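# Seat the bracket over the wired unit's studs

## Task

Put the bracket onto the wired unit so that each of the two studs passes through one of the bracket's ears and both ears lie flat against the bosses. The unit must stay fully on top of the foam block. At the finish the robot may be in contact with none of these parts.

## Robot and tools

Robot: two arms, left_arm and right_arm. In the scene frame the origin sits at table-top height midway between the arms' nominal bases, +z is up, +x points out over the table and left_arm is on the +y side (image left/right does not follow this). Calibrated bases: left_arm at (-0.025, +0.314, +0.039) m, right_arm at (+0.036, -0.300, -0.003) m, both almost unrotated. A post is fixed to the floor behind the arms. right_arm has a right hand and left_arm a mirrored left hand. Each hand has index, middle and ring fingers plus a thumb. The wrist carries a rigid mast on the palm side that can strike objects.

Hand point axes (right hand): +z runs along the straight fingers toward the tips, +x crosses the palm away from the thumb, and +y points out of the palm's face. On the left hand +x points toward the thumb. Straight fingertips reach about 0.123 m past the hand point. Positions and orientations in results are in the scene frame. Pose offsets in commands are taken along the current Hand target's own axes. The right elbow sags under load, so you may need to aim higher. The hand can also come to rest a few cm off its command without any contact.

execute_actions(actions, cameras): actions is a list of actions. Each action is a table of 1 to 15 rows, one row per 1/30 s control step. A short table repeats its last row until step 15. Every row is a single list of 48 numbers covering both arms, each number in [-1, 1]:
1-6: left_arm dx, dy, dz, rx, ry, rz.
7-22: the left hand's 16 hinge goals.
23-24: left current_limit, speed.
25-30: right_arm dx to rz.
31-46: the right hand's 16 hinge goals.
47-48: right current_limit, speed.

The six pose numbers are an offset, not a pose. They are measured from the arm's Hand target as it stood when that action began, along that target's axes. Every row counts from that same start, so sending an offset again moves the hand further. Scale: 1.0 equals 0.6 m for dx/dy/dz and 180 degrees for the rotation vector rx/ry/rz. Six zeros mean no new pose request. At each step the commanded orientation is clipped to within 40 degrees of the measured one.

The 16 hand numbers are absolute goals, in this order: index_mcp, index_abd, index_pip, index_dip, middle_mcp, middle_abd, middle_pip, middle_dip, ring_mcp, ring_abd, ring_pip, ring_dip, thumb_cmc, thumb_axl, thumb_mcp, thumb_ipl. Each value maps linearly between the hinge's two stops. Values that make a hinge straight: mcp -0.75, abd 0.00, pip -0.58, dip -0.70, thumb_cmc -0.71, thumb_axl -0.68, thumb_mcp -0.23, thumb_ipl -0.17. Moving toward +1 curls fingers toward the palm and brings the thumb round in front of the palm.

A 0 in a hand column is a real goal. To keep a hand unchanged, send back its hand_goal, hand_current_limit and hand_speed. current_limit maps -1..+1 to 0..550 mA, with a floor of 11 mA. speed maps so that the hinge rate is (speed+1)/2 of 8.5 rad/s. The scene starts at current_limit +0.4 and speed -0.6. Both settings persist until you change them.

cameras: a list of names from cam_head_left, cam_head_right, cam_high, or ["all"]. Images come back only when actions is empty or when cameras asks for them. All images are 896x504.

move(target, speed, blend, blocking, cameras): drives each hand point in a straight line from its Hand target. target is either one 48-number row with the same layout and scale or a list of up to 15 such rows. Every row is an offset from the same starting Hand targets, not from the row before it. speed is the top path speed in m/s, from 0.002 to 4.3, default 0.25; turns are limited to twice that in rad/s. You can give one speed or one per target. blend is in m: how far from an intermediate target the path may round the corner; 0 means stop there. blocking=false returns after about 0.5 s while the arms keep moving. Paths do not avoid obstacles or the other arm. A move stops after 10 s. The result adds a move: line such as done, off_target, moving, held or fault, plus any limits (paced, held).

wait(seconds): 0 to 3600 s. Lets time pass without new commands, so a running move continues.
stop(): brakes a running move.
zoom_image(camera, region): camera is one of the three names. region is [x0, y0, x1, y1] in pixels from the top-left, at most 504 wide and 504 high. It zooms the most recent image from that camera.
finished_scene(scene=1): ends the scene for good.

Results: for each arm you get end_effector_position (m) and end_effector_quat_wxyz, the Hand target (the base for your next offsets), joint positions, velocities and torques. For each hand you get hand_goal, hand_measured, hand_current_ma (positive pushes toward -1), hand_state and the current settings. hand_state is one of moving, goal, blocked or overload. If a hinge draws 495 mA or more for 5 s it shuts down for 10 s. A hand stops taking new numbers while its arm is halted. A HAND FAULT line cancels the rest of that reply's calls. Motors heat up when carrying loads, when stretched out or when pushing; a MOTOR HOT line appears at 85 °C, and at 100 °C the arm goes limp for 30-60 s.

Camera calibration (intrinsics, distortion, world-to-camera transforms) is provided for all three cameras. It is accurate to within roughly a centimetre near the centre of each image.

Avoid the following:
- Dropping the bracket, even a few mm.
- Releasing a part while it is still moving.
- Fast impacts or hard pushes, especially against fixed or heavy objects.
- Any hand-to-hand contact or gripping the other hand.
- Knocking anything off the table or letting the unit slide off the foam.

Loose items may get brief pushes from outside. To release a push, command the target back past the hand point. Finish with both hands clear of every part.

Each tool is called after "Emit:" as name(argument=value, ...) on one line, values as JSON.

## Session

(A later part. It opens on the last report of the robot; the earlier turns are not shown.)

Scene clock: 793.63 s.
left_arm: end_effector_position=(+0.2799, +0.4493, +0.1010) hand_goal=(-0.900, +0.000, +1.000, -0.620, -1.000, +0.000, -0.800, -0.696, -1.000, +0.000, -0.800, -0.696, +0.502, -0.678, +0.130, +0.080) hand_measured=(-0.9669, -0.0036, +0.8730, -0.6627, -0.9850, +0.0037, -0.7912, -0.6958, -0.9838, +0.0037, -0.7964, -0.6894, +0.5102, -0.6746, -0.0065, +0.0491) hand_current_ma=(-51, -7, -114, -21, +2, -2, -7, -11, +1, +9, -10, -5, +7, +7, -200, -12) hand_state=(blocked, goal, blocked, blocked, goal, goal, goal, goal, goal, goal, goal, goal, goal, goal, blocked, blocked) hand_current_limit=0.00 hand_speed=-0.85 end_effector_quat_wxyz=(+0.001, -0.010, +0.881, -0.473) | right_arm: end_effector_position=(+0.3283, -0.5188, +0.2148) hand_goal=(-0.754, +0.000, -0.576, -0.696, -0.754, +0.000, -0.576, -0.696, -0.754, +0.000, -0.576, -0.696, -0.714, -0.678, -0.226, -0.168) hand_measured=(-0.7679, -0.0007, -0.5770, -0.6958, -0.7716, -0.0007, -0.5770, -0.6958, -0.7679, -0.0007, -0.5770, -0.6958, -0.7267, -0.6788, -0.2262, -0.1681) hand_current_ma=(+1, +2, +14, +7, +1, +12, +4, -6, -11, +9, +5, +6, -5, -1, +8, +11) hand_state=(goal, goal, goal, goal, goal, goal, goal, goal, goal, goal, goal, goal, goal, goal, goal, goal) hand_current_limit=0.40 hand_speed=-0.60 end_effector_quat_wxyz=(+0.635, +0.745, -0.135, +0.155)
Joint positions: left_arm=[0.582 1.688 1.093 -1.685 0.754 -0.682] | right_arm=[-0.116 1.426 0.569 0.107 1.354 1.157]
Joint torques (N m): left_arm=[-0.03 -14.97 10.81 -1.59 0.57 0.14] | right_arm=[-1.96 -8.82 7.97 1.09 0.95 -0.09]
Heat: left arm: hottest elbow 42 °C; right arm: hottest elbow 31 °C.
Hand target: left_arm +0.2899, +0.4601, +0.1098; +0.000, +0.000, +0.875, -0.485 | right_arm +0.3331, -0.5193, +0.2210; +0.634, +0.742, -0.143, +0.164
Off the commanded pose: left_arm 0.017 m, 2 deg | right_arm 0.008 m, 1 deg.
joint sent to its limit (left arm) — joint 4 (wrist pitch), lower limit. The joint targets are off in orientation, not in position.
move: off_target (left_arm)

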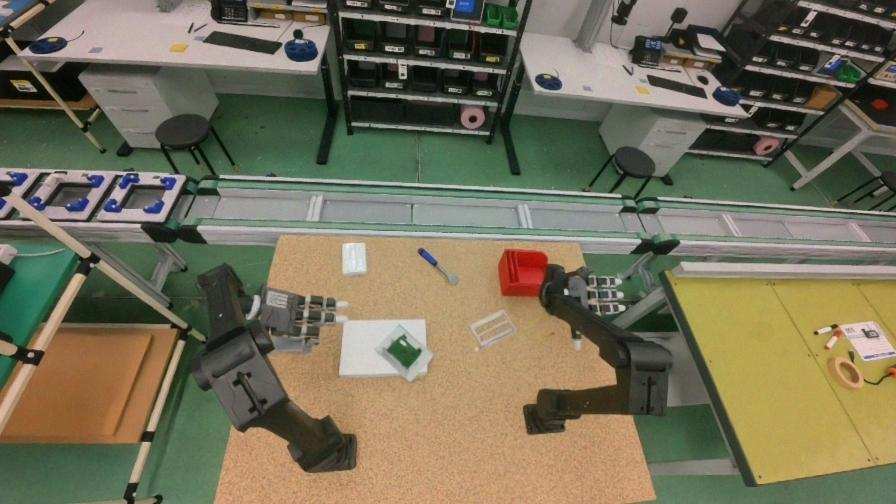

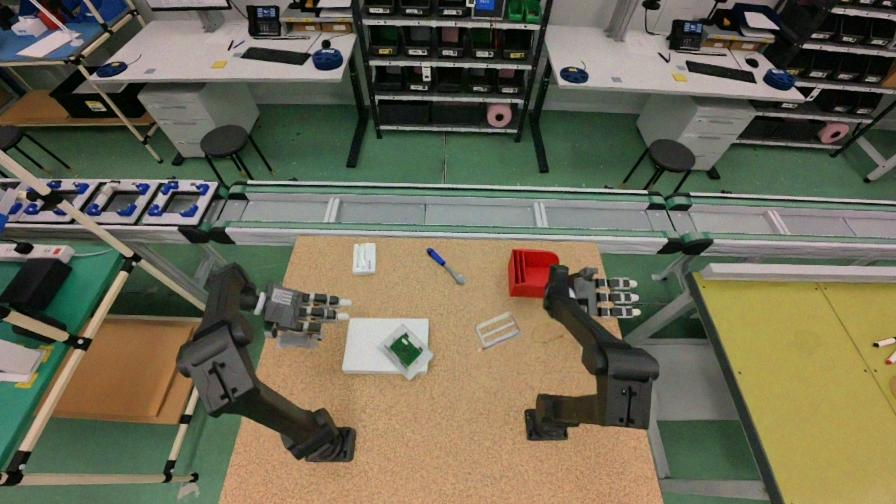

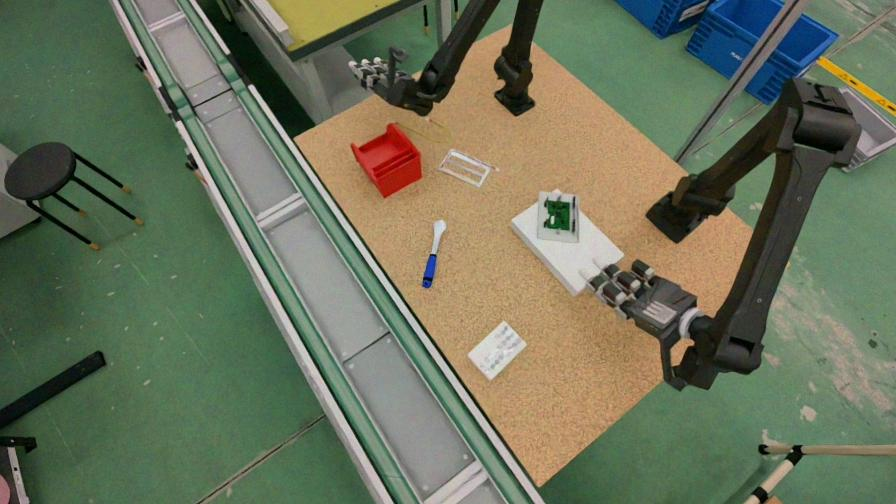

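Emit:
move(target=[0,0,0,0,0,0,-0.9,0,1.0,-0.62,-1,0,-0.8,-0.6957,-1,0,-0.8,-0.6957,0.5014,-0.678,0.13,0.08,0.0,-0.85,0.3318,0.0205,-0.392,0.2635,0.1583,-0.1461,-0.754,0,-0.576,-0.696,-0.754,0,-0.576,-0.696,-0.754,0,-0.576,-0.696,-0.714,-0.678,-0.226,-0.168,0.4,-0.6], cameras=["cam_high"], speed=0.25)

Scene clock: 844.10 s.
left_arm: end_effector_position=(+0.2800, +0.4493, +0.1010) hand_goal=(-0.900, +0.000, +1.000, -0.620, -1.000, +0.000, -0.800, -0.696, -1.000, +0.000, -0.800, -0.696, +0.502, -0.678, +0.130, +0.080) hand_measured=(-0.9657, -0.0036, +0.8743, -0.6614, -0.9850, +0.0037, -0.7925, -0.6958, -0.9838, +0.0037, -0.7964, -0.6894, +0.5102, -0.6746, -0.0065, +0.0491) hand_current_ma=(-51, -3, -113, -17, +7, -3, -9, -11, +2, +10, -14, -9, +5, +4, -206, -13) hand_state=(blocked, goal, blocked, blocked, goal, goal, goal, goal, goal, goal, goal, goal, goal, goal, blocked, blocked) hand_current_limit=0.00 hand_speed=-0.85 end_effector_quat_wxyz=(+0.001, -0.010, +0.881, -0.473) | right_arm: end_effector_position=(+0.4861, -0.2957, +0.3351) hand_goal=(-0.754, +0.000, -0.576, -0.696, -0.754, +0.000, -0.576, -0.696, -0.754, +0.000, -0.576, -0.696, -0.714, -0.678, -0.226, -0.168) hand_measured=(-0.7679, +0.0008, -0.5770, -0.6945, -0.7691, -0.0007, -0.5770, -0.6958, -0.7716, +0.0008, -0.5770, -0.6958, -0.7293, -0.6767, -0.2242, -0.1672) hand_current_ma=(-1, +6, +11, +10, +0, +9, +3, -8, -5, +4, -3, +8, +6, -4, +9, +8) hand_state=(goal, goal, goal, goal, goal, goal, goal, goal, goal, goal, goal, goal, goal, goal, goal, goal) hand_current_limit=0.40 hand_speed=-0.60 end_effector_quat_wxyz=(+0.324, +0.884, +0.252, +0.224)
Joint positions: left_arm=[0.582 1.688 1.093 -1.685 0.754 -0.681] | right_arm=[0.404 1.25 1.146 -1.03 0.706 1.273]
Joint torques (N m): left_arm=[0.03 -15.15 10.86 -1.57 0.53 0.13] | right_arm=[-1.49 -8.76 12.78 0.49 0.74 -0.13]
Heat: left arm: hottest elbow 41 °C; right arm: hottest elbow 32 °C.
Hand target: left_arm +0.2899, +0.4600, +0.1098; +0.000, +0.000, +0.875, -0.485 | right_arm +0.4935, -0.2895, +0.3499; +0.322, +0.881, +0.255, +0.234
Off the commanded pose: left_arm 0.017 m, 2 deg | right_arm 0.018 m, 1 deg.
joint sent to its limit (left arm) — joint 4 (wrist pitch), lower limit. The joint targets are off in orientation, not in position.
move: off_target (right_arm)

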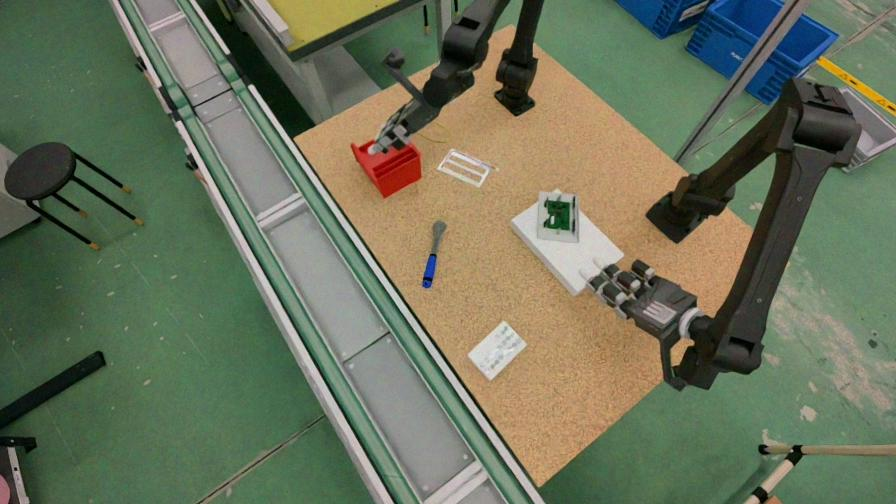

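Emit:
move(target=[0,0,0,0,0,0,-0.9,0,1.0,-0.62,-1,0,-0.8,-0.6957,-1,0,-0.8,-0.6957,0.5014,-0.678,0.13,0.08,0.0,-0.85,-0.0175,-0.684,-0.4523,0.2688,0.0424,-0.3022,-0.754,0,-0.576,-0.696,-0.754,0,-0.576,-0.696,-0.754,0,-0.576,-0.696,-0.714,-0.678,-0.226,-0.168,0.4,-0.6], cameras=["all"], speed=0.25)

Scene clock: 852.37 s.
left_arm: end_effector_position=(+0.2800, +0.4493, +0.1010) hand_goal=(-0.900, +0.000, +1.000, -0.620, -1.000, +0.000, -0.800, -0.696, -1.000, +0.000, -0.800, -0.696, +0.502, -0.678, +0.130, +0.080) hand_measured=(-0.9657, -0.0036, +0.8730, -0.6627, -0.9850, +0.0037, -0.7912, -0.6958, -0.9838, +0.0052, -0.7964, -0.6894, +0.5102, -0.6735, -0.0065, +0.0491) hand_current_ma=(-55, -5, -118, -17, +4, -3, -9, -8, -3, +7, -10, -10, +1, +1, -210, -16) hand_state=(blocked, goal, blocked, blocked, goal, goal, goal, goal, goal, goal, goal, goal, goal, goal, blocked, blocked) hand_current_limit=0.00 hand_speed=-0.85 end_effector_quat_wxyz=(+0.001, -0.010, +0.881, -0.473) | right_arm: end_effector_position=(+0.2058, +0.0870, +0.2353) hand_goal=(-0.754, +0.000, -0.576, -0.696, -0.754, +0.000, -0.576, -0.696, -0.754, +0.000, -0.576, -0.696, -0.714, -0.678, -0.226, -0.168) hand_measured=(-0.7535, +0.0110, -0.5693, -0.6958, -0.7535, +0.0081, -0.5705, -0.6958, -0.7523, +0.0110, -0.5718, -0.6971, -0.7154, -0.6777, -0.2212, -0.1672) hand_current_ma=(+4, +2, +10, +3, -3, +7, +5, -8, -4, +2, -1, +8, +14, -4, +11, +13) hand_state=(goal, goal, goal, goal, goal, goal, goal, goal, goal, goal, goal, goal, goal, goal, goal, goal) hand_current_limit=0.40 hand_speed=-0.60 end_effector_quat_wxyz=(+0.009, +0.712, +0.702, -0.013)
Joint positions: left_arm=[0.582 1.688 1.093 -1.685 0.754 -0.681] | right_arm=[1.35 1.457 1.381 -1.526 0.001 1.38]
Joint torques (N m): left_arm=[0.03 -14.92 10.82 -1.55 0.53 0.14] | right_arm=[-1.9 -10.75 12.04 -0.49 -0.02 -0.07]
Heat: left arm: hottest elbow 41 °C; right arm: hottest elbow 33 °C.
Hand target: left_arm +0.2899, +0.4600, +0.1098; +0.000, +0.000, +0.875, -0.485 | right_arm +0.2070, +0.0978, +0.2502; +0.000, +0.707, +0.707, +0.000
Off the commanded pose: left_arm 0.017 m, 2 deg | right_arm 0.019 m, 2 deg.
joint sent to its limit (left arm) — joint 4 (wrist pitch), lower limit. The joint targets are off in orientation, not in position.
move: off_target (right_arm)

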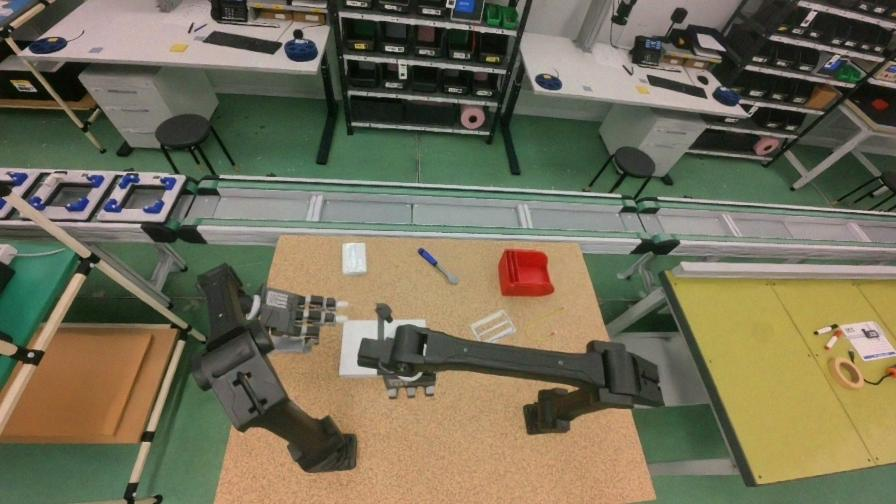

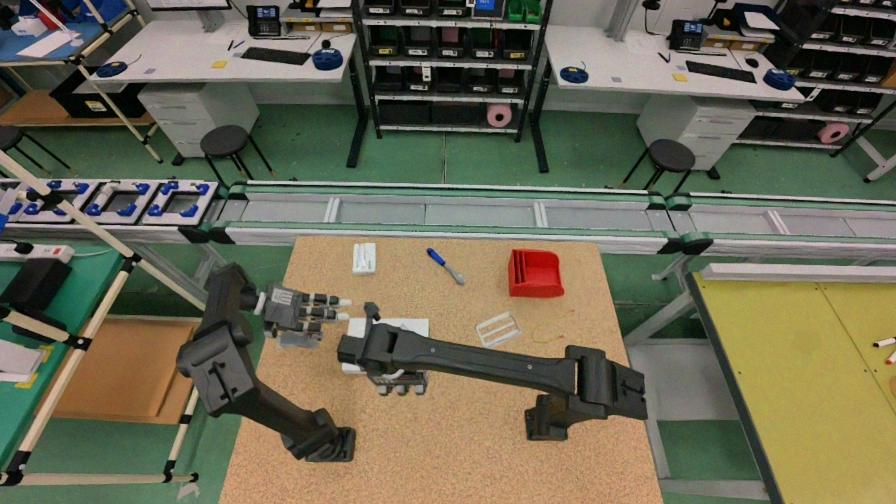

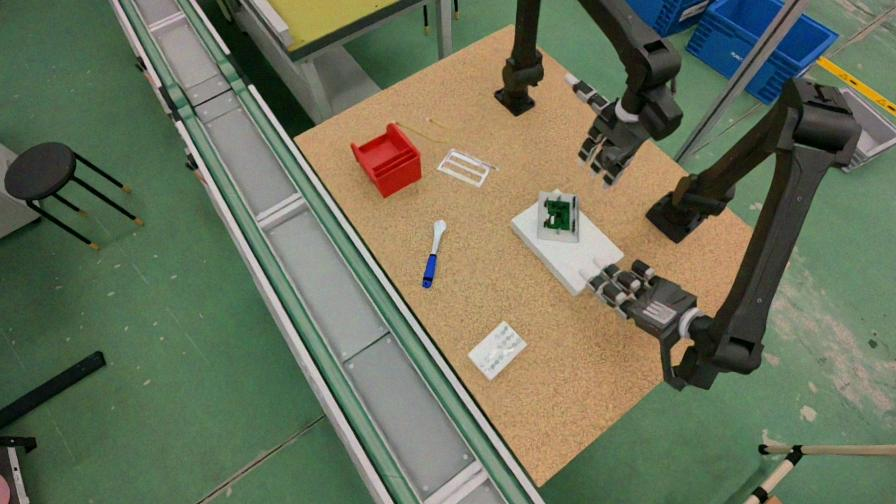

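Emit:
move(target=[0,0,0,0,0,0,-0.9,0,1.0,-0.62,-1,0,-0.8,-0.6957,-1,0,-0.8,-0.6957,0.5014,-0.678,0.13,0.08,0.0,-0.85,0.0133,0,0.1,0,0,0,-0.754,0,-0.576,-0.696,-0.754,0,-0.576,-0.696,-0.754,0,-0.576,-0.696,-0.714,-0.678,-0.226,-0.168,0.4,-0.6], cameras=["cam_high"], speed=0.1)

Emit:
zoom_image(camera="cam_high", region=[500, 130, 660, 300])

Scene clock: 857.70 s.
left_arm: end_effector_position=(+0.2800, +0.4493, +0.1010) hand_goal=(-0.900, +0.000, +1.000, -0.620, -1.000, +0.000, -0.800, -0.696, -1.000, +0.000, -0.800, -0.696, +0.502, -0.678, +0.130, +0.080) hand_measured=(-0.9669, -0.0036, +0.8730, -0.6627, -0.9850, +0.0037, -0.7925, -0.6958, -0.9838, +0.0052, -0.7951, -0.6894, +0.5102, -0.6746, -0.0065, +0.0491) hand_current_ma=(-51, -7, -110, -11, -1, +0, -6, -12, -3, +12, -7, -6, +4, +12, -207, -19) hand_state=(blocked, goal, blocked, blocked, goal, goal, goal, goal, goal, goal, goal, goal, goal, goal, blocked, blocked) hand_current_limit=0.00 hand_speed=-0.85 end_effector_quat_wxyz=(+0.001, -0.010, +0.881, -0.473) | right_arm: end_effector_position=(+0.2084, +0.0993, +0.1870) hand_goal=(-0.754, +0.000, -0.576, -0.696, -0.754, +0.000, -0.576, -0.696, -0.754, +0.000, -0.576, -0.696, -0.714, -0.678, -0.226, -0.168) hand_measured=(-0.7547, +0.0096, -0.5680, -0.6958, -0.7547, +0.0081, -0.5693, -0.6958, -0.7523, +0.0096, -0.5731, -0.6958, -0.7154, -0.6767, -0.2203, -0.1681) hand_current_ma=(+7, +5, +9, +2, +4, +0, +13, +1, +5, +2, +1, +5, +9, -1, +8, +11) hand_state=(goal, goal, goal, goal, goal, goal, goal, goal, goal, goal, goal, goal, goal, goal, goal, goal) hand_current_limit=0.40 hand_speed=-0.60 end_effector_quat_wxyz=(+0.006, +0.712, +0.702, -0.008)
Joint positions: left_arm=[0.582 1.688 1.093 -1.685 0.754 -0.681] | right_arm=[1.35 1.499 1.3 -1.391 0.001 1.38]
Joint torques (N m): left_arm=[0.03 -14.97 10.8 -1.59 0.54 0.13] | right_arm=[-1.61 -11.87 8.94 0.28 -0.03 -0.07]
Heat: left arm: hottest elbow 41 °C; right arm: hottest elbow 34 °C.
Hand target: left_arm +0.2899, +0.4600, +0.1098; +0.000, +0.000, +0.875, -0.485 | right_arm +0.2069, +0.1058, +0.1901; +0.000, +0.707, +0.707, +0.000
Off the commanded pose: left_arm 0.017 m, 2 deg | right_arm 0.007 m, 1 deg.
joint sent to its limit (left arm) — joint 4 (wrist pitch), lower limit. The joint targets are off in orientation, not in position.
move: done

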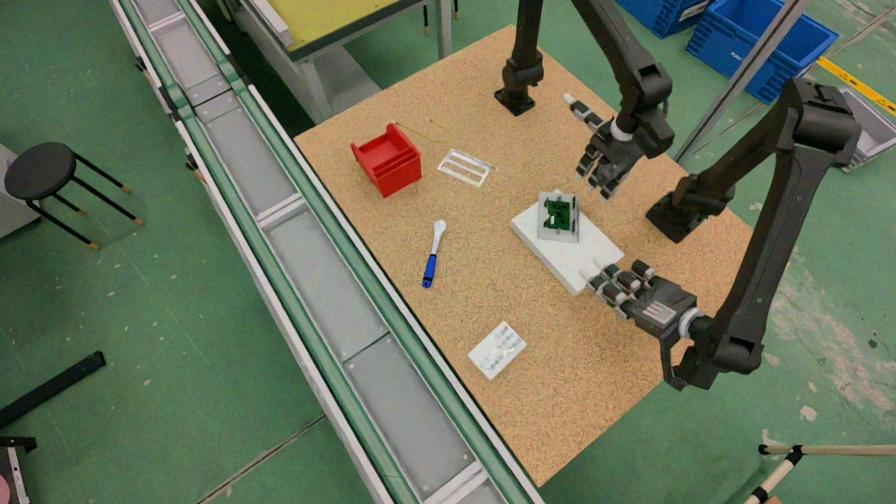

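Scaled by 2.965 from the camera's image (finer frame: 1280x720).

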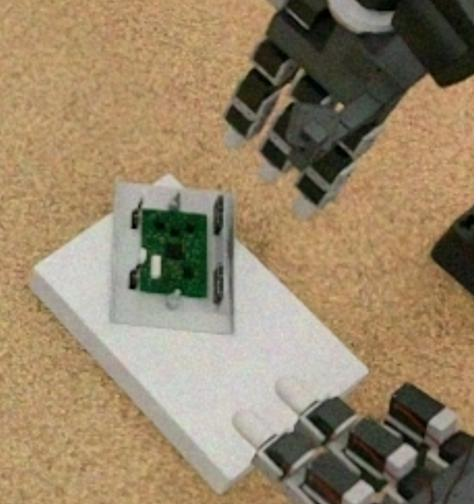

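Emit:
move(target=[[0,0,0,0,0,0,-0.9,0,1.0,-0.62,-1,0,-0.8,-0.6957,-1,0,-0.8,-0.6957,0.5014,-0.678,0.13,0.08,0.0,-0.85,0,0,0.015,0,0,0,-0.754,0,-0.576,-0.696,-0.754,0,-0.576,-0.696,-0.754,0,-0.576,-0.696,-0.714,-0.678,-0.226,-0.168,0.6,-0.6],[0,0,0,0,0,0,-0.9,0,1.0,-0.62,-1,0,-0.8,-0.6957,-1,0,-0.8,-0.6957,0.5014,-0.678,0.13,0.08,0.0,-0.85,0,0.075,0.015,0,0,0,-0.754,0,-0.576,-0.696,-0.754,0,-0.576,-0.696,-0.754,0,-0.576,-0.696,-0.714,-0.678,-0.226,-0.168,0.6,-0.6]], cameras=["cam_high","cam_head_left"], speed=0.05)

Emit:
zoom_image(camera="cam_high", region=[500, 130, 660, 300])

Scene clock: 866.27 s.
left_arm: end_effector_position=(+0.2800, +0.4493, +0.1010) hand_goal=(-0.900, +0.000, +1.000, -0.620, -1.000, +0.000, -0.800, -0.696, -1.000, +0.000, -0.800, -0.696, +0.502, -0.678, +0.130, +0.080) hand_measured=(-0.9657, -0.0036, +0.8730, -0.6627, -0.9850, +0.0037, -0.7912, -0.6958, -0.9838, +0.0037, -0.7964, -0.6894, +0.5102, -0.6735, -0.0065, +0.0491) hand_current_ma=(-48, -10, -114, -19, +5, -5, -2, -4, +1, +7, -9, -10, +10, +6, -204, -14) hand_state=(blocked, goal, blocked, blocked, goal, goal, goal, goal, goal, goal, goal, goal, goal, goal, blocked, blocked) hand_current_limit=0.00 hand_speed=-0.85 end_effector_quat_wxyz=(+0.001, -0.010, +0.881, -0.473) | right_arm: end_effector_position=(+0.2414, +0.0940, +0.1738) hand_goal=(-0.754, +0.000, -0.576, -0.696, -0.754, +0.000, -0.576, -0.696, -0.754, +0.000, -0.576, -0.696, -0.714, -0.678, -0.226, -0.168) hand_measured=(-0.7535, +0.0110, -0.5680, -0.6971, -0.7909, +0.0228, -0.5949, -0.7034, -0.7535, +0.0096, -0.5693, -0.6958, -0.7154, -0.6767, -0.2203, -0.1681) hand_current_ma=(-11, +6, +9, +1, -18, +15, +6, -8, -1, -5, +6, +2, +2, -6, +6, +13) hand_state=(goal, goal, goal, goal, blocked, blocked, goal, goal, goal, goal, goal, goal, goal, goal, goal, goal) hand_current_limit=0.60 hand_speed=-0.60 end_effector_quat_wxyz=(+0.005, +0.706, +0.708, -0.013)
Joint positions: left_arm=[0.582 1.688 1.093 -1.685 0.754 -0.681] | right_arm=[1.271 1.515 1.284 -1.367 -0.004 1.286]
Joint torques (N m): left_arm=[-0.09 -15.15 10.82 -1.62 0.54 0.14] | right_arm=[-3.37 -10.7 11.34 0.16 0.19 -0.11]
Heat: left arm: hottest elbow 41 °C; right arm: hottest elbow 33 °C.
Hand target: left_arm +0.2899, +0.4600, +0.1098; +0.000, +0.000, +0.875, -0.485 | right_arm +0.2518, +0.1060, +0.1811; +0.000, +0.707, +0.707, +0.000
Off the commanded pose: left_arm 0.017 m, 2 deg | right_arm 0.017 m, 2 deg.
joint sent to its limit (left arm) — joint 4 (wrist pitch), lower limit. The joint targets are off in orientation, not in position.
move: off_target (right_arm)
Images, in order (width x height): cam_head_left 896x504, cam_high 896x504.

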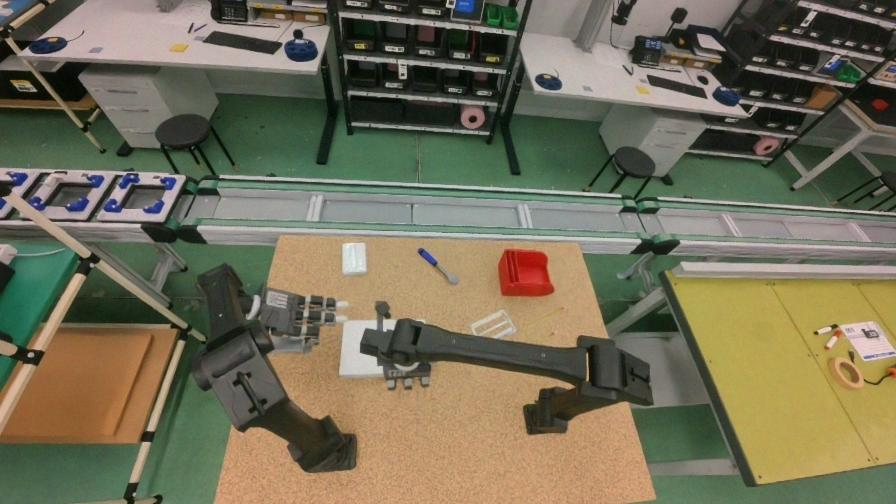

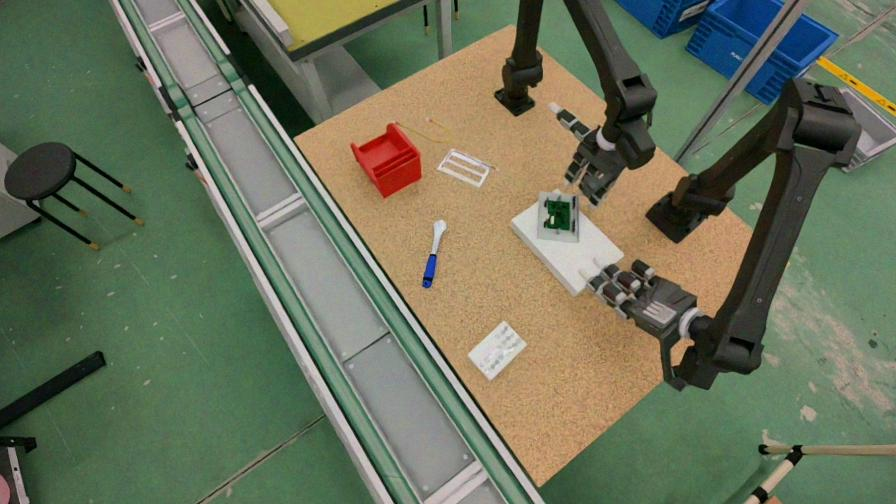

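Scaled by 2.965 from the camera's image (finer frame: 1280x720).

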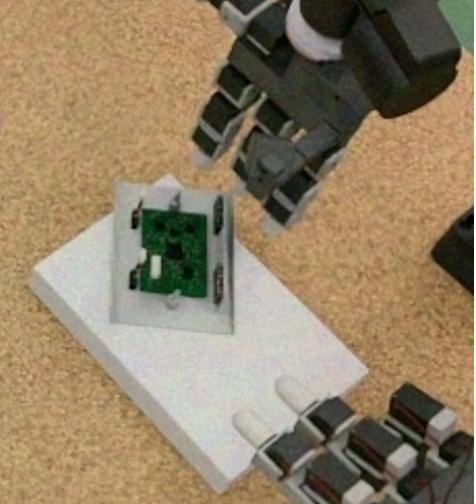

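Emit:
move(target=[0,0,0,0,0,0,-0.9,0,1.0,-0.62,-1,0,-0.8,-0.6957,-1,0,-0.8,-0.6957,0.5014,-0.678,0.13,0.08,0.0,-0.85,0,0.0333,0,0,0,0,-0.754,0,-0.576,-0.696,-0.754,0,-0.576,-0.696,-0.754,0,-0.576,-0.696,-0.714,-0.678,-0.226,-0.168,0.6,-0.6], cameras=["cam_high"], speed=0.05)

Emit:
zoom_image(camera="cam_high", region=[500, 130, 660, 300])

Scene clock: 872.40 s.
left_arm: end_effector_position=(+0.2800, +0.4493, +0.1010) hand_goal=(-0.900, +0.000, +1.000, -0.620, -1.000, +0.000, -0.800, -0.696, -1.000, +0.000, -0.800, -0.696, +0.502, -0.678, +0.130, +0.080) hand_measured=(-0.9657, -0.0036, +0.8730, -0.6627, -0.9850, +0.0037, -0.7925, -0.6958, -0.9838, +0.0037, -0.7964, -0.6894, +0.5102, -0.6735, -0.0065, +0.0491) hand_current_ma=(-53, -6, -115, -17, +9, -3, -12, -8, -1, +8, -17, -1, +6, +3, -205, -17) hand_state=(blocked, goal, blocked, blocked, goal, goal, goal, goal, goal, goal, goal, goal, goal, goal, blocked, blocked) hand_current_limit=0.00 hand_speed=-0.85 end_effector_quat_wxyz=(+0.001, -0.010, +0.881, -0.473) | right_arm: end_effector_position=(+0.2610, +0.0931, +0.1696) hand_goal=(-0.754, +0.000, -0.576, -0.696, -0.754, +0.000, -0.576, -0.696, -0.754, +0.000, -0.576, -0.696, -0.714, -0.678, -0.226, -0.168) hand_measured=(-0.7523, +0.0096, -0.5680, -0.6958, -0.8089, +0.0228, -0.6065, -0.7124, -0.7523, +0.0110, -0.5693, -0.6958, -0.7154, -0.6767, -0.2212, -0.1672) hand_current_ma=(+5, +0, +8, +4, -29, +14, -6, -13, -9, +2, +2, +3, +10, -9, +4, +8) hand_state=(goal, goal, goal, goal, blocked, blocked, blocked, goal, goal, goal, goal, goal, goal, goal, goal, goal) hand_current_limit=0.60 hand_speed=-0.60 end_effector_quat_wxyz=(+0.005, +0.707, +0.707, -0.017)
Joint positions: left_arm=[0.582 1.688 1.093 -1.685 0.754 -0.681] | right_arm=[1.227 1.536 1.297 -1.367 -0.007 1.244]
Joint torques (N m): left_arm=[0.09 -14.8 10.84 -1.55 0.53 0.12] | right_arm=[-3.14 -11.34 11.73 0.03 0.31 -0.15]
Heat: left arm: hottest elbow 41 °C; right arm: hottest elbow 33 °C.
Hand target: left_arm +0.2899, +0.4600, +0.1098; +0.000, +0.000, +0.875, -0.485 | right_arm +0.2719, +0.1058, +0.1811; +0.000, +0.707, +0.707, +0.000
Off the commanded pose: left_arm 0.017 m, 2 deg | right_arm 0.020 m, 2 deg.
joint sent to its limit (left arm) — joint 4 (wrist pitch), lower limit. The joint targets are off in orientation, not in position.
move: off_target (right_arm)

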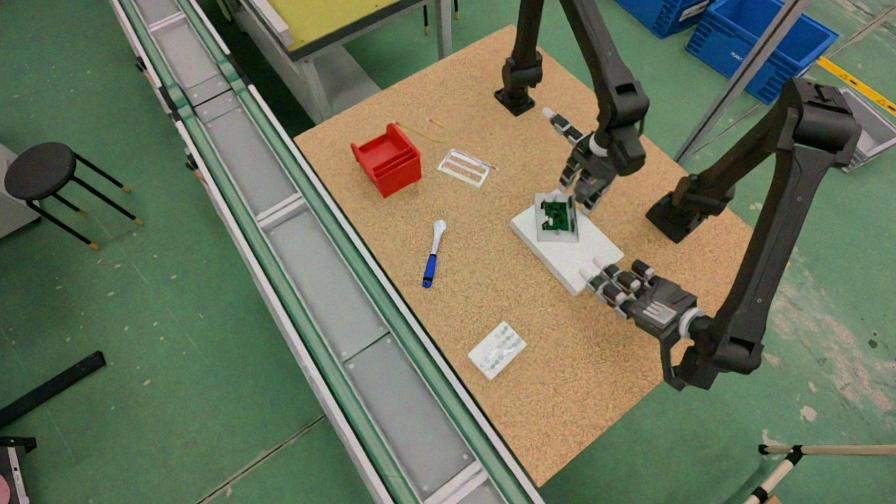

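Scaled by 2.965 from the camera's image (finer frame: 1280x720).

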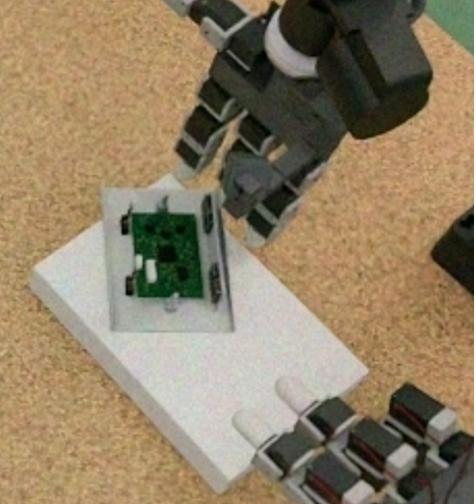

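Emit:
move(target=[0,0,0,0,0,0,-0.9,0,1.0,-0.62,-1,0,-0.8,-0.6957,-1,0,-0.8,-0.6957,0.5014,-0.678,0.13,0.08,0.0,-0.85,0,0.035,-0.012,0,0,0,-0.754,0,-0.576,-0.696,-0.754,0,-0.576,-0.696,-0.754,0,-0.576,-0.696,-0.714,-0.678,-0.226,-0.168,0.6,-0.6], cameras=["cam_high"], speed=0.05)

Emit:
zoom_image(camera="cam_high", region=[500, 130, 660, 300])

Scene clock: 877.43 s.
left_arm: end_effector_position=(+0.2800, +0.4493, +0.1010) hand_goal=(-0.900, +0.000, +1.000, -0.620, -1.000, +0.000, -0.800, -0.696, -1.000, +0.000, -0.800, -0.696, +0.502, -0.678, +0.130, +0.080) hand_measured=(-0.9669, -0.0036, +0.8730, -0.6614, -0.9850, +0.0037, -0.7925, -0.6958, -0.9826, +0.0052, -0.7964, -0.6894, +0.5102, -0.6735, -0.0065, +0.0491) hand_current_ma=(-49, -3, -114, -11, -1, +0, -5, -5, +2, +11, -6, -7, +3, +1, -210, -21) hand_state=(blocked, goal, blocked, blocked, goal, goal, goal, goal, goal, goal, goal, goal, goal, goal, blocked, blocked) hand_current_limit=0.00 hand_speed=-0.85 end_effector_quat_wxyz=(+0.001, -0.010, +0.881, -0.473) | right_arm: end_effector_position=(+0.2835, +0.0976, +0.1787) hand_goal=(-0.754, +0.000, -0.576, -0.696, -0.754, +0.000, -0.576, -0.696, -0.754, +0.000, -0.576, -0.696, -0.714, -0.678, -0.226, -0.168) hand_measured=(-0.7535, +0.0096, -0.5693, -0.6971, -0.8041, +0.0228, -0.6052, -0.7124, -0.7535, +0.0110, -0.5680, -0.6945, -0.7167, -0.6777, -0.2203, -0.1681) hand_current_ma=(+6, -4, +10, +9, -31, +10, -2, -14, -8, -1, +4, +11, +6, -4, +4, +11) hand_state=(goal, goal, goal, goal, blocked, blocked, blocked, goal, goal, goal, goal, goal, goal, goal, goal, goal) hand_current_limit=0.60 hand_speed=-0.60 end_effector_quat_wxyz=(+0.001, +0.707, +0.707, -0.009)
Joint positions: left_arm=[0.582 1.688 1.093 -1.685 0.754 -0.681] | right_arm=[1.183 1.549 1.336 -1.375 -0.006 1.201]
Joint torques (N m): left_arm=[0.03 -14.86 10.84 -1.58 0.53 0.13] | right_arm=[-3.08 -11.46 11.6 -0.44 0.27 -0.13]
Heat: left arm: hottest elbow 41 °C; right arm: hottest elbow 34 °C.
Hand target: left_arm +0.2899, +0.4600, +0.1098; +0.000, +0.000, +0.875, -0.485 | right_arm +0.2929, +0.1058, +0.1882; +0.000, +0.707, +0.707, +0.000
Off the commanded pose: left_arm 0.017 m, 2 deg | right_arm 0.016 m, 1 deg.
joint sent to its limit (left arm) — joint 4 (wrist pitch), lower limit. The joint targets are off in orientation, not in position.
move: off_target (right_arm)

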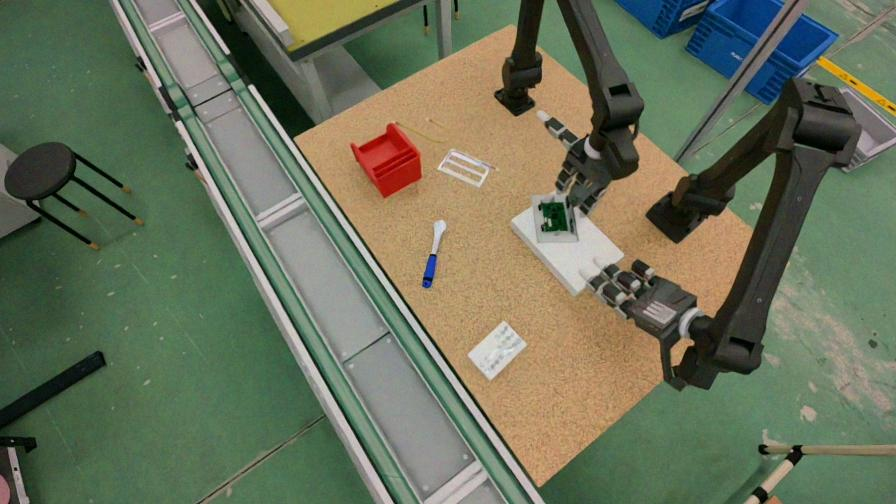

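Scaled by 2.965 from the camera's image (finer frame: 1280x720).

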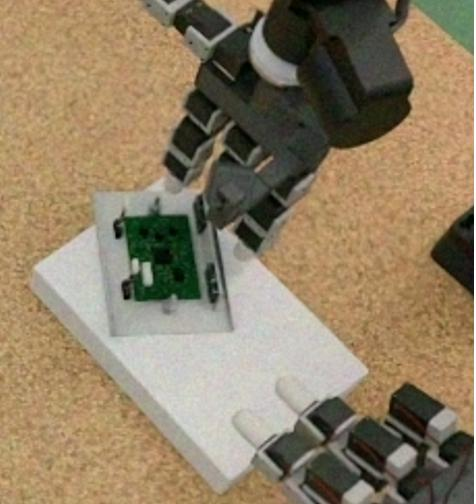

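Emit:
move(target=[[0,0,0,0,0,0,-0.9,0,1.0,-0.62,-1,0,-0.8,-0.6957,-1,0,-0.8,-0.6957,0.5014,-0.678,0.13,0.08,0.0,-0.85,0,-0.035,0.0,0,0,0,-0.754,0,-0.576,-0.696,-0.72,0,-0.576,-0.696,-0.754,0,-0.576,-0.696,-0.714,-0.678,-0.226,-0.168,0.6,-0.6],[0,0,0,0,0,0,-0.9,0,1.0,-0.62,-1,0,-0.8,-0.6957,-1,0,-0.8,-0.6957,0.5014,-0.678,0.13,0.08,0.0,-0.85,-0.028,-0.035,0.0,0,0,0,-0.754,0,-0.576,-0.696,-0.72,0,-0.576,-0.696,-0.754,0,-0.576,-0.696,-0.714,-0.678,-0.226,-0.168,0.6,-0.6],[0,0,0,0,0,0,-0.9,0,1.0,-0.62,-1,0,-0.8,-0.6957,-1,0,-0.8,-0.6957,0.5014,-0.678,0.13,0.08,0.0,-0.85,-0.028,0.04,0.003,0,0,0,-0.754,0,-0.576,-0.696,-0.72,0,-0.576,-0.696,-0.754,0,-0.576,-0.696,-0.714,-0.678,-0.226,-0.168,0.6,-0.6]], cameras=["cam_high"], speed=0.05)

Emit:
zoom_image(camera="cam_high", region=[500, 130, 660, 300])

Scene clock: 897.20 s.
left_arm: end_effector_position=(+0.2800, +0.4493, +0.1010) hand_goal=(-0.900, +0.000, +1.000, -0.620, -1.000, +0.000, -0.800, -0.696, -1.000, +0.000, -0.800, -0.696, +0.502, -0.678, +0.130, +0.080) hand_measured=(-0.9657, -0.0036, +0.8730, -0.6614, -0.9850, +0.0037, -0.7925, -0.6958, -0.9838, +0.0052, -0.7964, -0.6907, +0.5102, -0.6735, -0.0055, +0.0491) hand_current_ma=(-50, -7, -109, -14, +5, -3, -7, -9, +1, +12, -15, -8, +6, +8, -206, -14) hand_state=(blocked, goal, blocked, blocked, goal, goal, goal, goal, goal, goal, goal, goal, goal, goal, blocked, blocked) hand_current_limit=0.00 hand_speed=-0.85 end_effector_quat_wxyz=(+0.001, -0.010, +0.881, -0.473) | right_arm: end_effector_position=(+0.3038, +0.0808, +0.1783) hand_goal=(-0.754, +0.000, -0.576, -0.696, -0.720, +0.000, -0.576, -0.696, -0.754, +0.000, -0.576, -0.696, -0.714, -0.678, -0.226, -0.168) hand_measured=(-0.7535, +0.0096, -0.5705, -0.6958, -0.7921, -0.0065, -0.6090, -0.7073, -0.7535, +0.0096, -0.5693, -0.6945, -0.7167, -0.6777, -0.2212, -0.1672) hand_current_ma=(+2, +3, +4, +7, -54, +4, -8, -5, -4, +3, -1, +7, +7, -1, +6, +5) hand_state=(goal, goal, goal, goal, blocked, goal, blocked, goal, goal, goal, goal, goal, goal, goal, goal, goal) hand_current_limit=0.60 hand_speed=-0.60 end_effector_quat_wxyz=(+0.000, +0.706, +0.708, -0.011)
Joint positions: left_arm=[0.582 1.688 1.093 -1.685 0.754 -0.681] | right_arm=[1.126 1.531 1.315 -1.375 -0.007 1.139]
Joint torques (N m): left_arm=[-0.03 -14.92 10.84 -1.61 0.54 0.13] | right_arm=[-3.6 -10.87 11.62 -0.14 0.34 -0.13]
Heat: left arm: hottest elbow 41 °C; right arm: hottest elbow 35 °C.
Hand target: left_arm +0.2899, +0.4600, +0.1098; +0.000, +0.000, +0.875, -0.485 | right_arm +0.3169, +0.0890, +0.1864; +0.000, +0.707, +0.707, +0.000
Off the commanded pose: left_arm 0.017 m, 2 deg | right_arm 0.017 m, 1 deg.
joint sent to its limit (left arm) — joint 4 (wrist pitch), lower limit. The joint targets are off in orientation, not in position.
move: off_target (right_arm)

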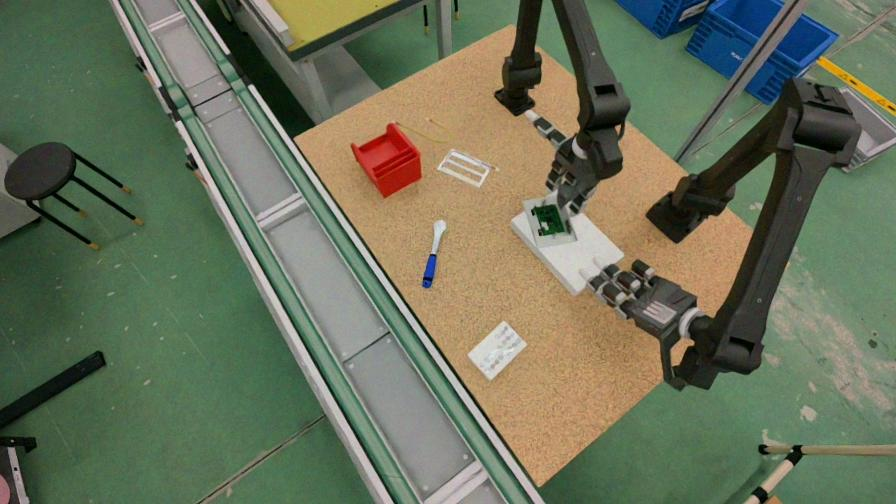

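Scaled by 2.965 from the camera's image (finer frame: 1280x720).

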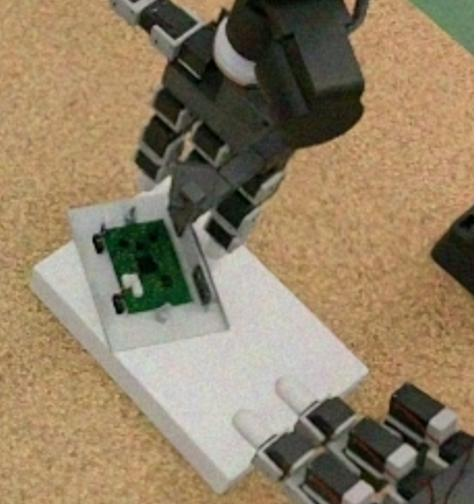

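Emit:
move(target=[0,0,0,0,0,0,-0.9,0,1.0,-0.62,-1,0,-0.8,-0.6957,-1,0,-0.8,-0.6957,0.5014,-0.678,0.13,0.08,0.0,-0.85,0,0.03,-0.0,0,0,0,-0.754,0,-0.576,-0.696,-0.72,0,-0.576,-0.696,-0.754,0,-0.576,-0.696,-0.714,-0.678,-0.226,-0.168,0.6,-0.6], cameras=["cam_high"], speed=0.05)

Emit:
zoom_image(camera="cam_high", region=[500, 130, 660, 300])

Scene clock: 903.47 s.
left_arm: end_effector_position=(+0.2800, +0.4493, +0.1010) hand_goal=(-0.900, +0.000, +1.000, -0.620, -1.000, +0.000, -0.800, -0.696, -1.000, +0.000, -0.800, -0.696, +0.502, -0.678, +0.130, +0.080) hand_measured=(-0.9657, -0.0021, +0.8730, -0.6627, -0.9850, +0.0037, -0.7925, -0.6958, -0.9850, +0.0052, -0.7951, -0.6894, +0.5102, -0.6735, -0.0065, +0.0491) hand_current_ma=(-50, -4, -116, -17, +9, -5, -10, -8, -2, +9, -7, -6, +9, +5, -209, -14) hand_state=(blocked, goal, blocked, blocked, goal, goal, goal, goal, goal, goal, goal, goal, goal, goal, blocked, blocked) hand_current_limit=0.00 hand_speed=-0.85 end_effector_quat_wxyz=(+0.001, -0.010, +0.881, -0.473) | right_arm: end_effector_position=(+0.3217, +0.0805, +0.1779) hand_goal=(-0.754, +0.000, -0.576, -0.696, -0.720, +0.000, -0.576, -0.696, -0.754, +0.000, -0.576, -0.696, -0.714, -0.678, -0.226, -0.168) hand_measured=(-0.7523, +0.0096, -0.5680, -0.6958, -0.8041, -0.0139, -0.6142, -0.7085, -0.7595, +0.0110, -0.5757, -0.6958, -0.7167, -0.6777, -0.2212, -0.1672) hand_current_ma=(+4, +1, +12, +6, -64, +6, -12, -12, -4, +0, -5, +8, +3, -5, +16, +9) hand_state=(goal, goal, goal, goal, blocked, goal, blocked, goal, goal, goal, goal, goal, goal, goal, goal, goal) hand_current_limit=0.60 hand_speed=-0.60 end_effector_quat_wxyz=(-0.001, +0.706, +0.708, -0.012)
Joint positions: left_arm=[0.582 1.688 1.093 -1.685 0.754 -0.681] | right_arm=[1.089 1.551 1.338 -1.38 -0.009 1.102]
Joint torques (N m): left_arm=[-0.03 -14.86 10.82 -1.55 0.55 0.14] | right_arm=[-3.31 -11.11 11.67 -0.1 0.4 -0.1]
Heat: left arm: hottest elbow 41 °C; right arm: hottest elbow 35 °C.
Hand target: left_arm +0.2899, +0.4600, +0.1098; +0.000, +0.000, +0.875, -0.485 | right_arm +0.3348, +0.0890, +0.1863; +0.000, +0.707, +0.707, +0.000
Off the commanded pose: left_arm 0.017 m, 2 deg | right_arm 0.018 m, 1 deg.
joint sent to its limit (left arm) — joint 4 (wrist pitch), lower limit. The joint targets are off in orientation, not in position.
move: off_target (right_arm)

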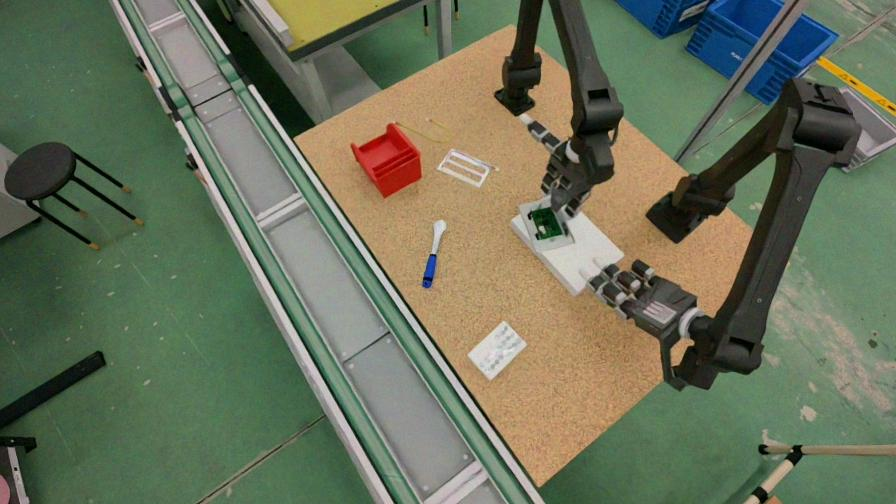

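Scaled by 2.965 from the camera's image (finer frame: 1280x720).

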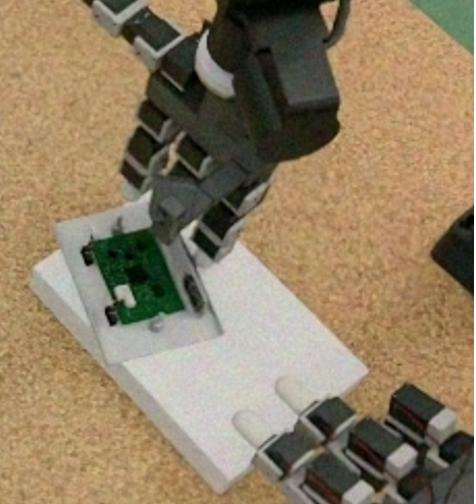

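Emit:
move(target=[[0,0.0442,-0.0707,0,0,0,-0.9,0,1.0,-0.62,-1,0,-0.8,-0.6957,-1,0,-0.8,-0.6957,0.5014,-0.678,0.13,0.08,0.0,-0.85,0,-0.05,0,0,0,0,-0.754,0,-0.576,-0.696,-0.72,0,-0.576,-0.696,-0.754,0,-0.576,-0.696,-0.714,-0.678,-0.226,-0.168,0.6,-0.6],[0,0.0442,-0.0707,0,0,0,-0.9,0,1.0,-0.62,-1,0,-0.8,-0.6957,-1,0,-0.8,-0.6957,0.5014,-0.678,0.13,0.08,0.0,-0.85,0,-0.05,-0.15,0,0,0,-0.754,0,-0.576,-0.696,-0.72,0,-0.576,-0.696,-0.754,0,-0.576,-0.696,-0.714,-0.678,-0.226,-0.168,0.6,-0.6],[0,0.0442,-0.0707,0,0,0,-0.9,0,1.0,-0.62,-1,0,-0.8,-0.6957,-1,0,-0.8,-0.6957,0.5014,-0.678,0.13,0.08,0.0,-0.85,0.1833,0.1367,-0.15,0,0,0,-0.754,0,-0.576,-0.696,-0.72,0,-0.576,-0.696,-0.754,0,-0.576,-0.696,-0.714,-0.678,-0.226,-0.168,0.6,-0.6]], cameras=["all"], speed=[0.06,0.1,0.15])

Emit:
zoom_image(camera="cam_high", region=[480, 130, 640, 300])

Emit:
zoom_image(camera="cam_head_right", region=[335, 290, 445, 385])

Scene clock: 948.97 s.
left_arm: end_effector_position=(+0.2821, +0.4983, +0.1035) hand_goal=(-0.900, +0.000, +1.000, -0.620, -1.000, +0.000, -0.800, -0.696, -1.000, +0.000, -0.800, -0.696, +0.502, -0.678, +0.130, +0.080) hand_measured=(-0.9669, -0.0036, +0.8730, -0.6627, -0.9850, +0.0037, -0.7912, -0.6958, -0.9838, +0.0037, -0.7964, -0.6894, +0.5090, -0.6735, -0.0065, +0.0491) hand_current_ma=(-54, -4, -114, -11, +5, -1, -7, -9, +1, +8, -12, -9, +9, +6, -204, -22) hand_state=(blocked, goal, blocked, blocked, goal, goal, goal, goal, goal, goal, goal, goal, goal, goal, blocked, blocked) hand_current_limit=0.00 hand_speed=-0.85 end_effector_quat_wxyz=(+0.020, -0.017, +0.895, -0.445) | right_arm: end_effector_position=(+0.4090, +0.1952, +0.2591) hand_goal=(-0.754, +0.000, -0.576, -0.696, -0.720, +0.000, -0.576, -0.696, -0.754, +0.000, -0.576, -0.696, -0.714, -0.678, -0.226, -0.168) hand_measured=(-0.7535, +0.0081, -0.5693, -0.6958, -0.7209, -0.0036, -0.5795, -0.7047, -0.7523, +0.0110, -0.5680, -0.6958, -0.7167, -0.6788, -0.2203, -0.1681) hand_current_ma=(+10, +3, +11, +6, +2, +3, +3, -15, -7, +3, -2, +4, +11, -2, +8, +8) hand_state=(goal, goal, goal, goal, goal, goal, goal, goal, goal, goal, goal, goal, goal, goal, goal, goal) hand_current_limit=0.60 hand_speed=-0.60 end_effector_quat_wxyz=(+0.001, +0.707, +0.707, +0.004)
Joint positions: left_arm=[0.664 1.712 1.159 -1.685 0.695 -0.657] | right_arm=[1.048 1.908 2.024 -1.678 0.004 1.064]
Joint torques (N m): left_arm=[0.03 -15.09 11.15 -1.51 0.49 0.13] | right_arm=[-2.78 -17.73 12.16 -0.39 0.15 -0.12]
Heat: left arm: hottest elbow 42 °C; right arm: hottest elbow 34 °C.
Hand target: left_arm +0.2900, +0.5101, +0.1099; +0.000, +0.000, +0.875, -0.485 | right_arm +0.4170, +0.1990, +0.2763; +0.000, +0.707, +0.707, +0.000
Off the commanded pose: left_arm 0.015 m, 6 deg | right_arm 0.019 m, 1 deg.
joint sent to its limit (left arm) — joint 4 (wrist pitch), lower limit. The joint targets are off in orientation, not in position.
joint sent to its limit (right arm) — joint 4 (wrist pitch), lower limit. The joint targets still meet the commanded pose.
move: off_target (left_arm, right_arm)

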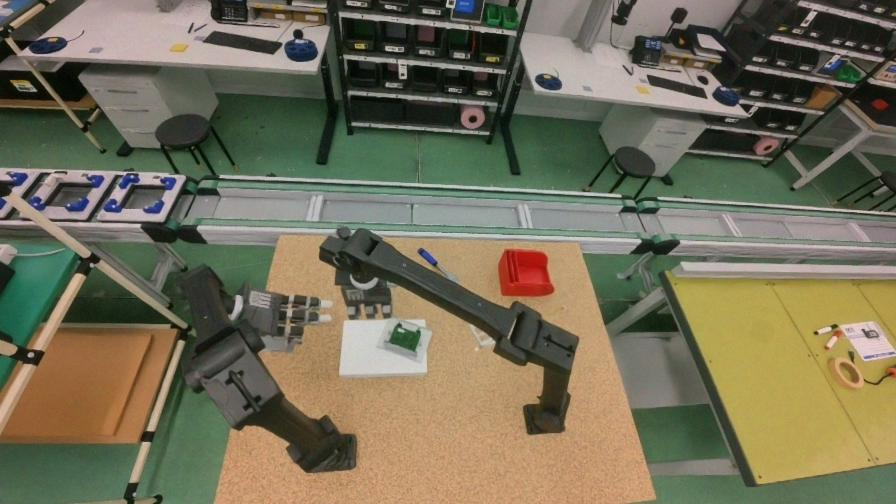

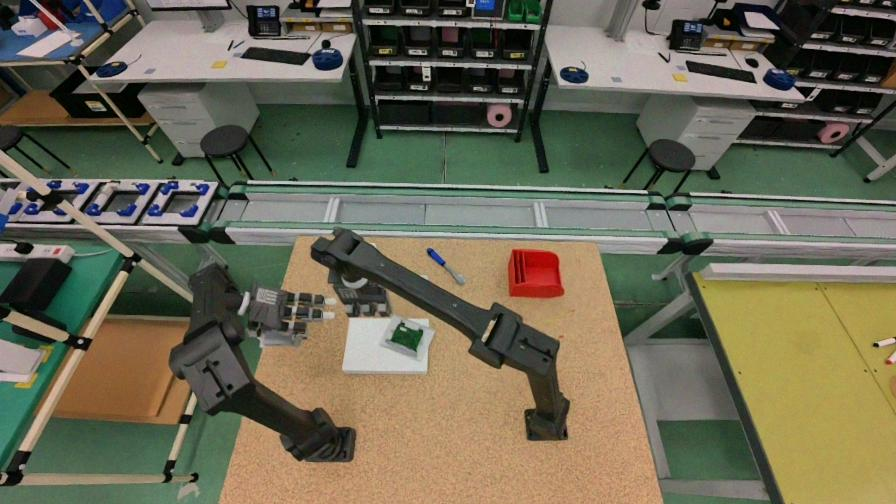

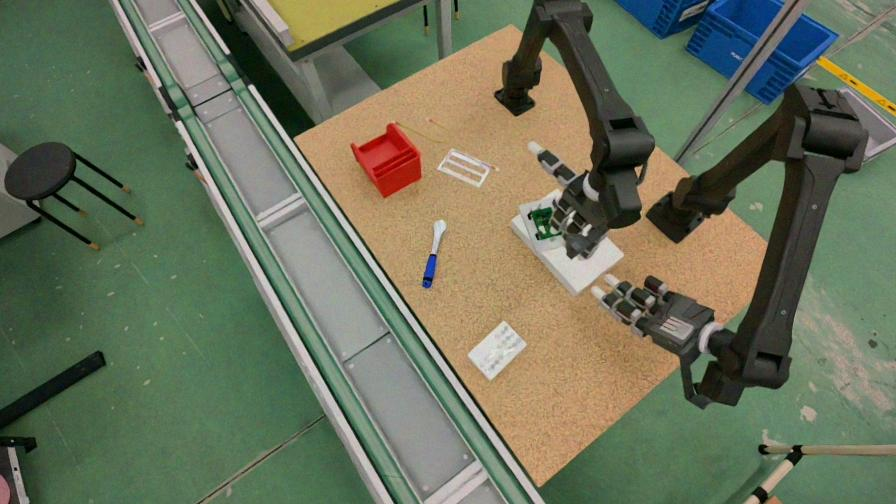

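Scaled by 2.965 from the camera's image (finer frame: 1280x720).

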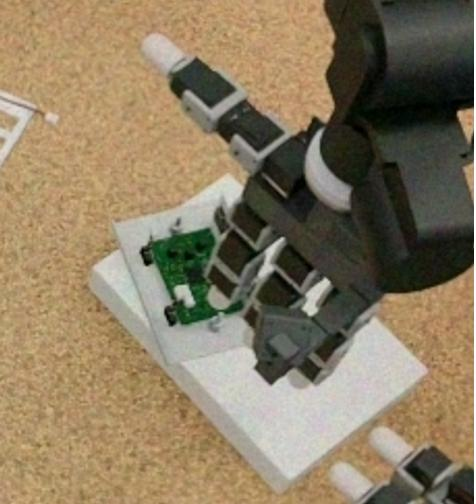

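Scaled by 4.582 from the camera's image (finer frame: 1280x720).

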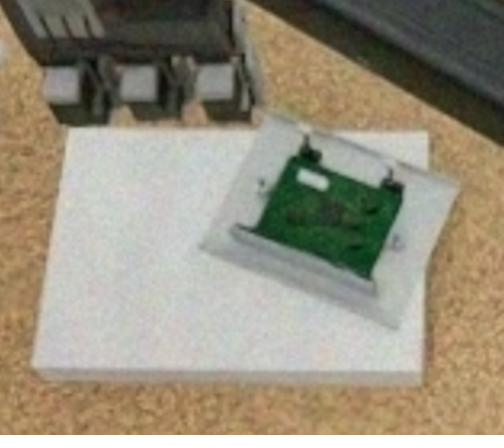

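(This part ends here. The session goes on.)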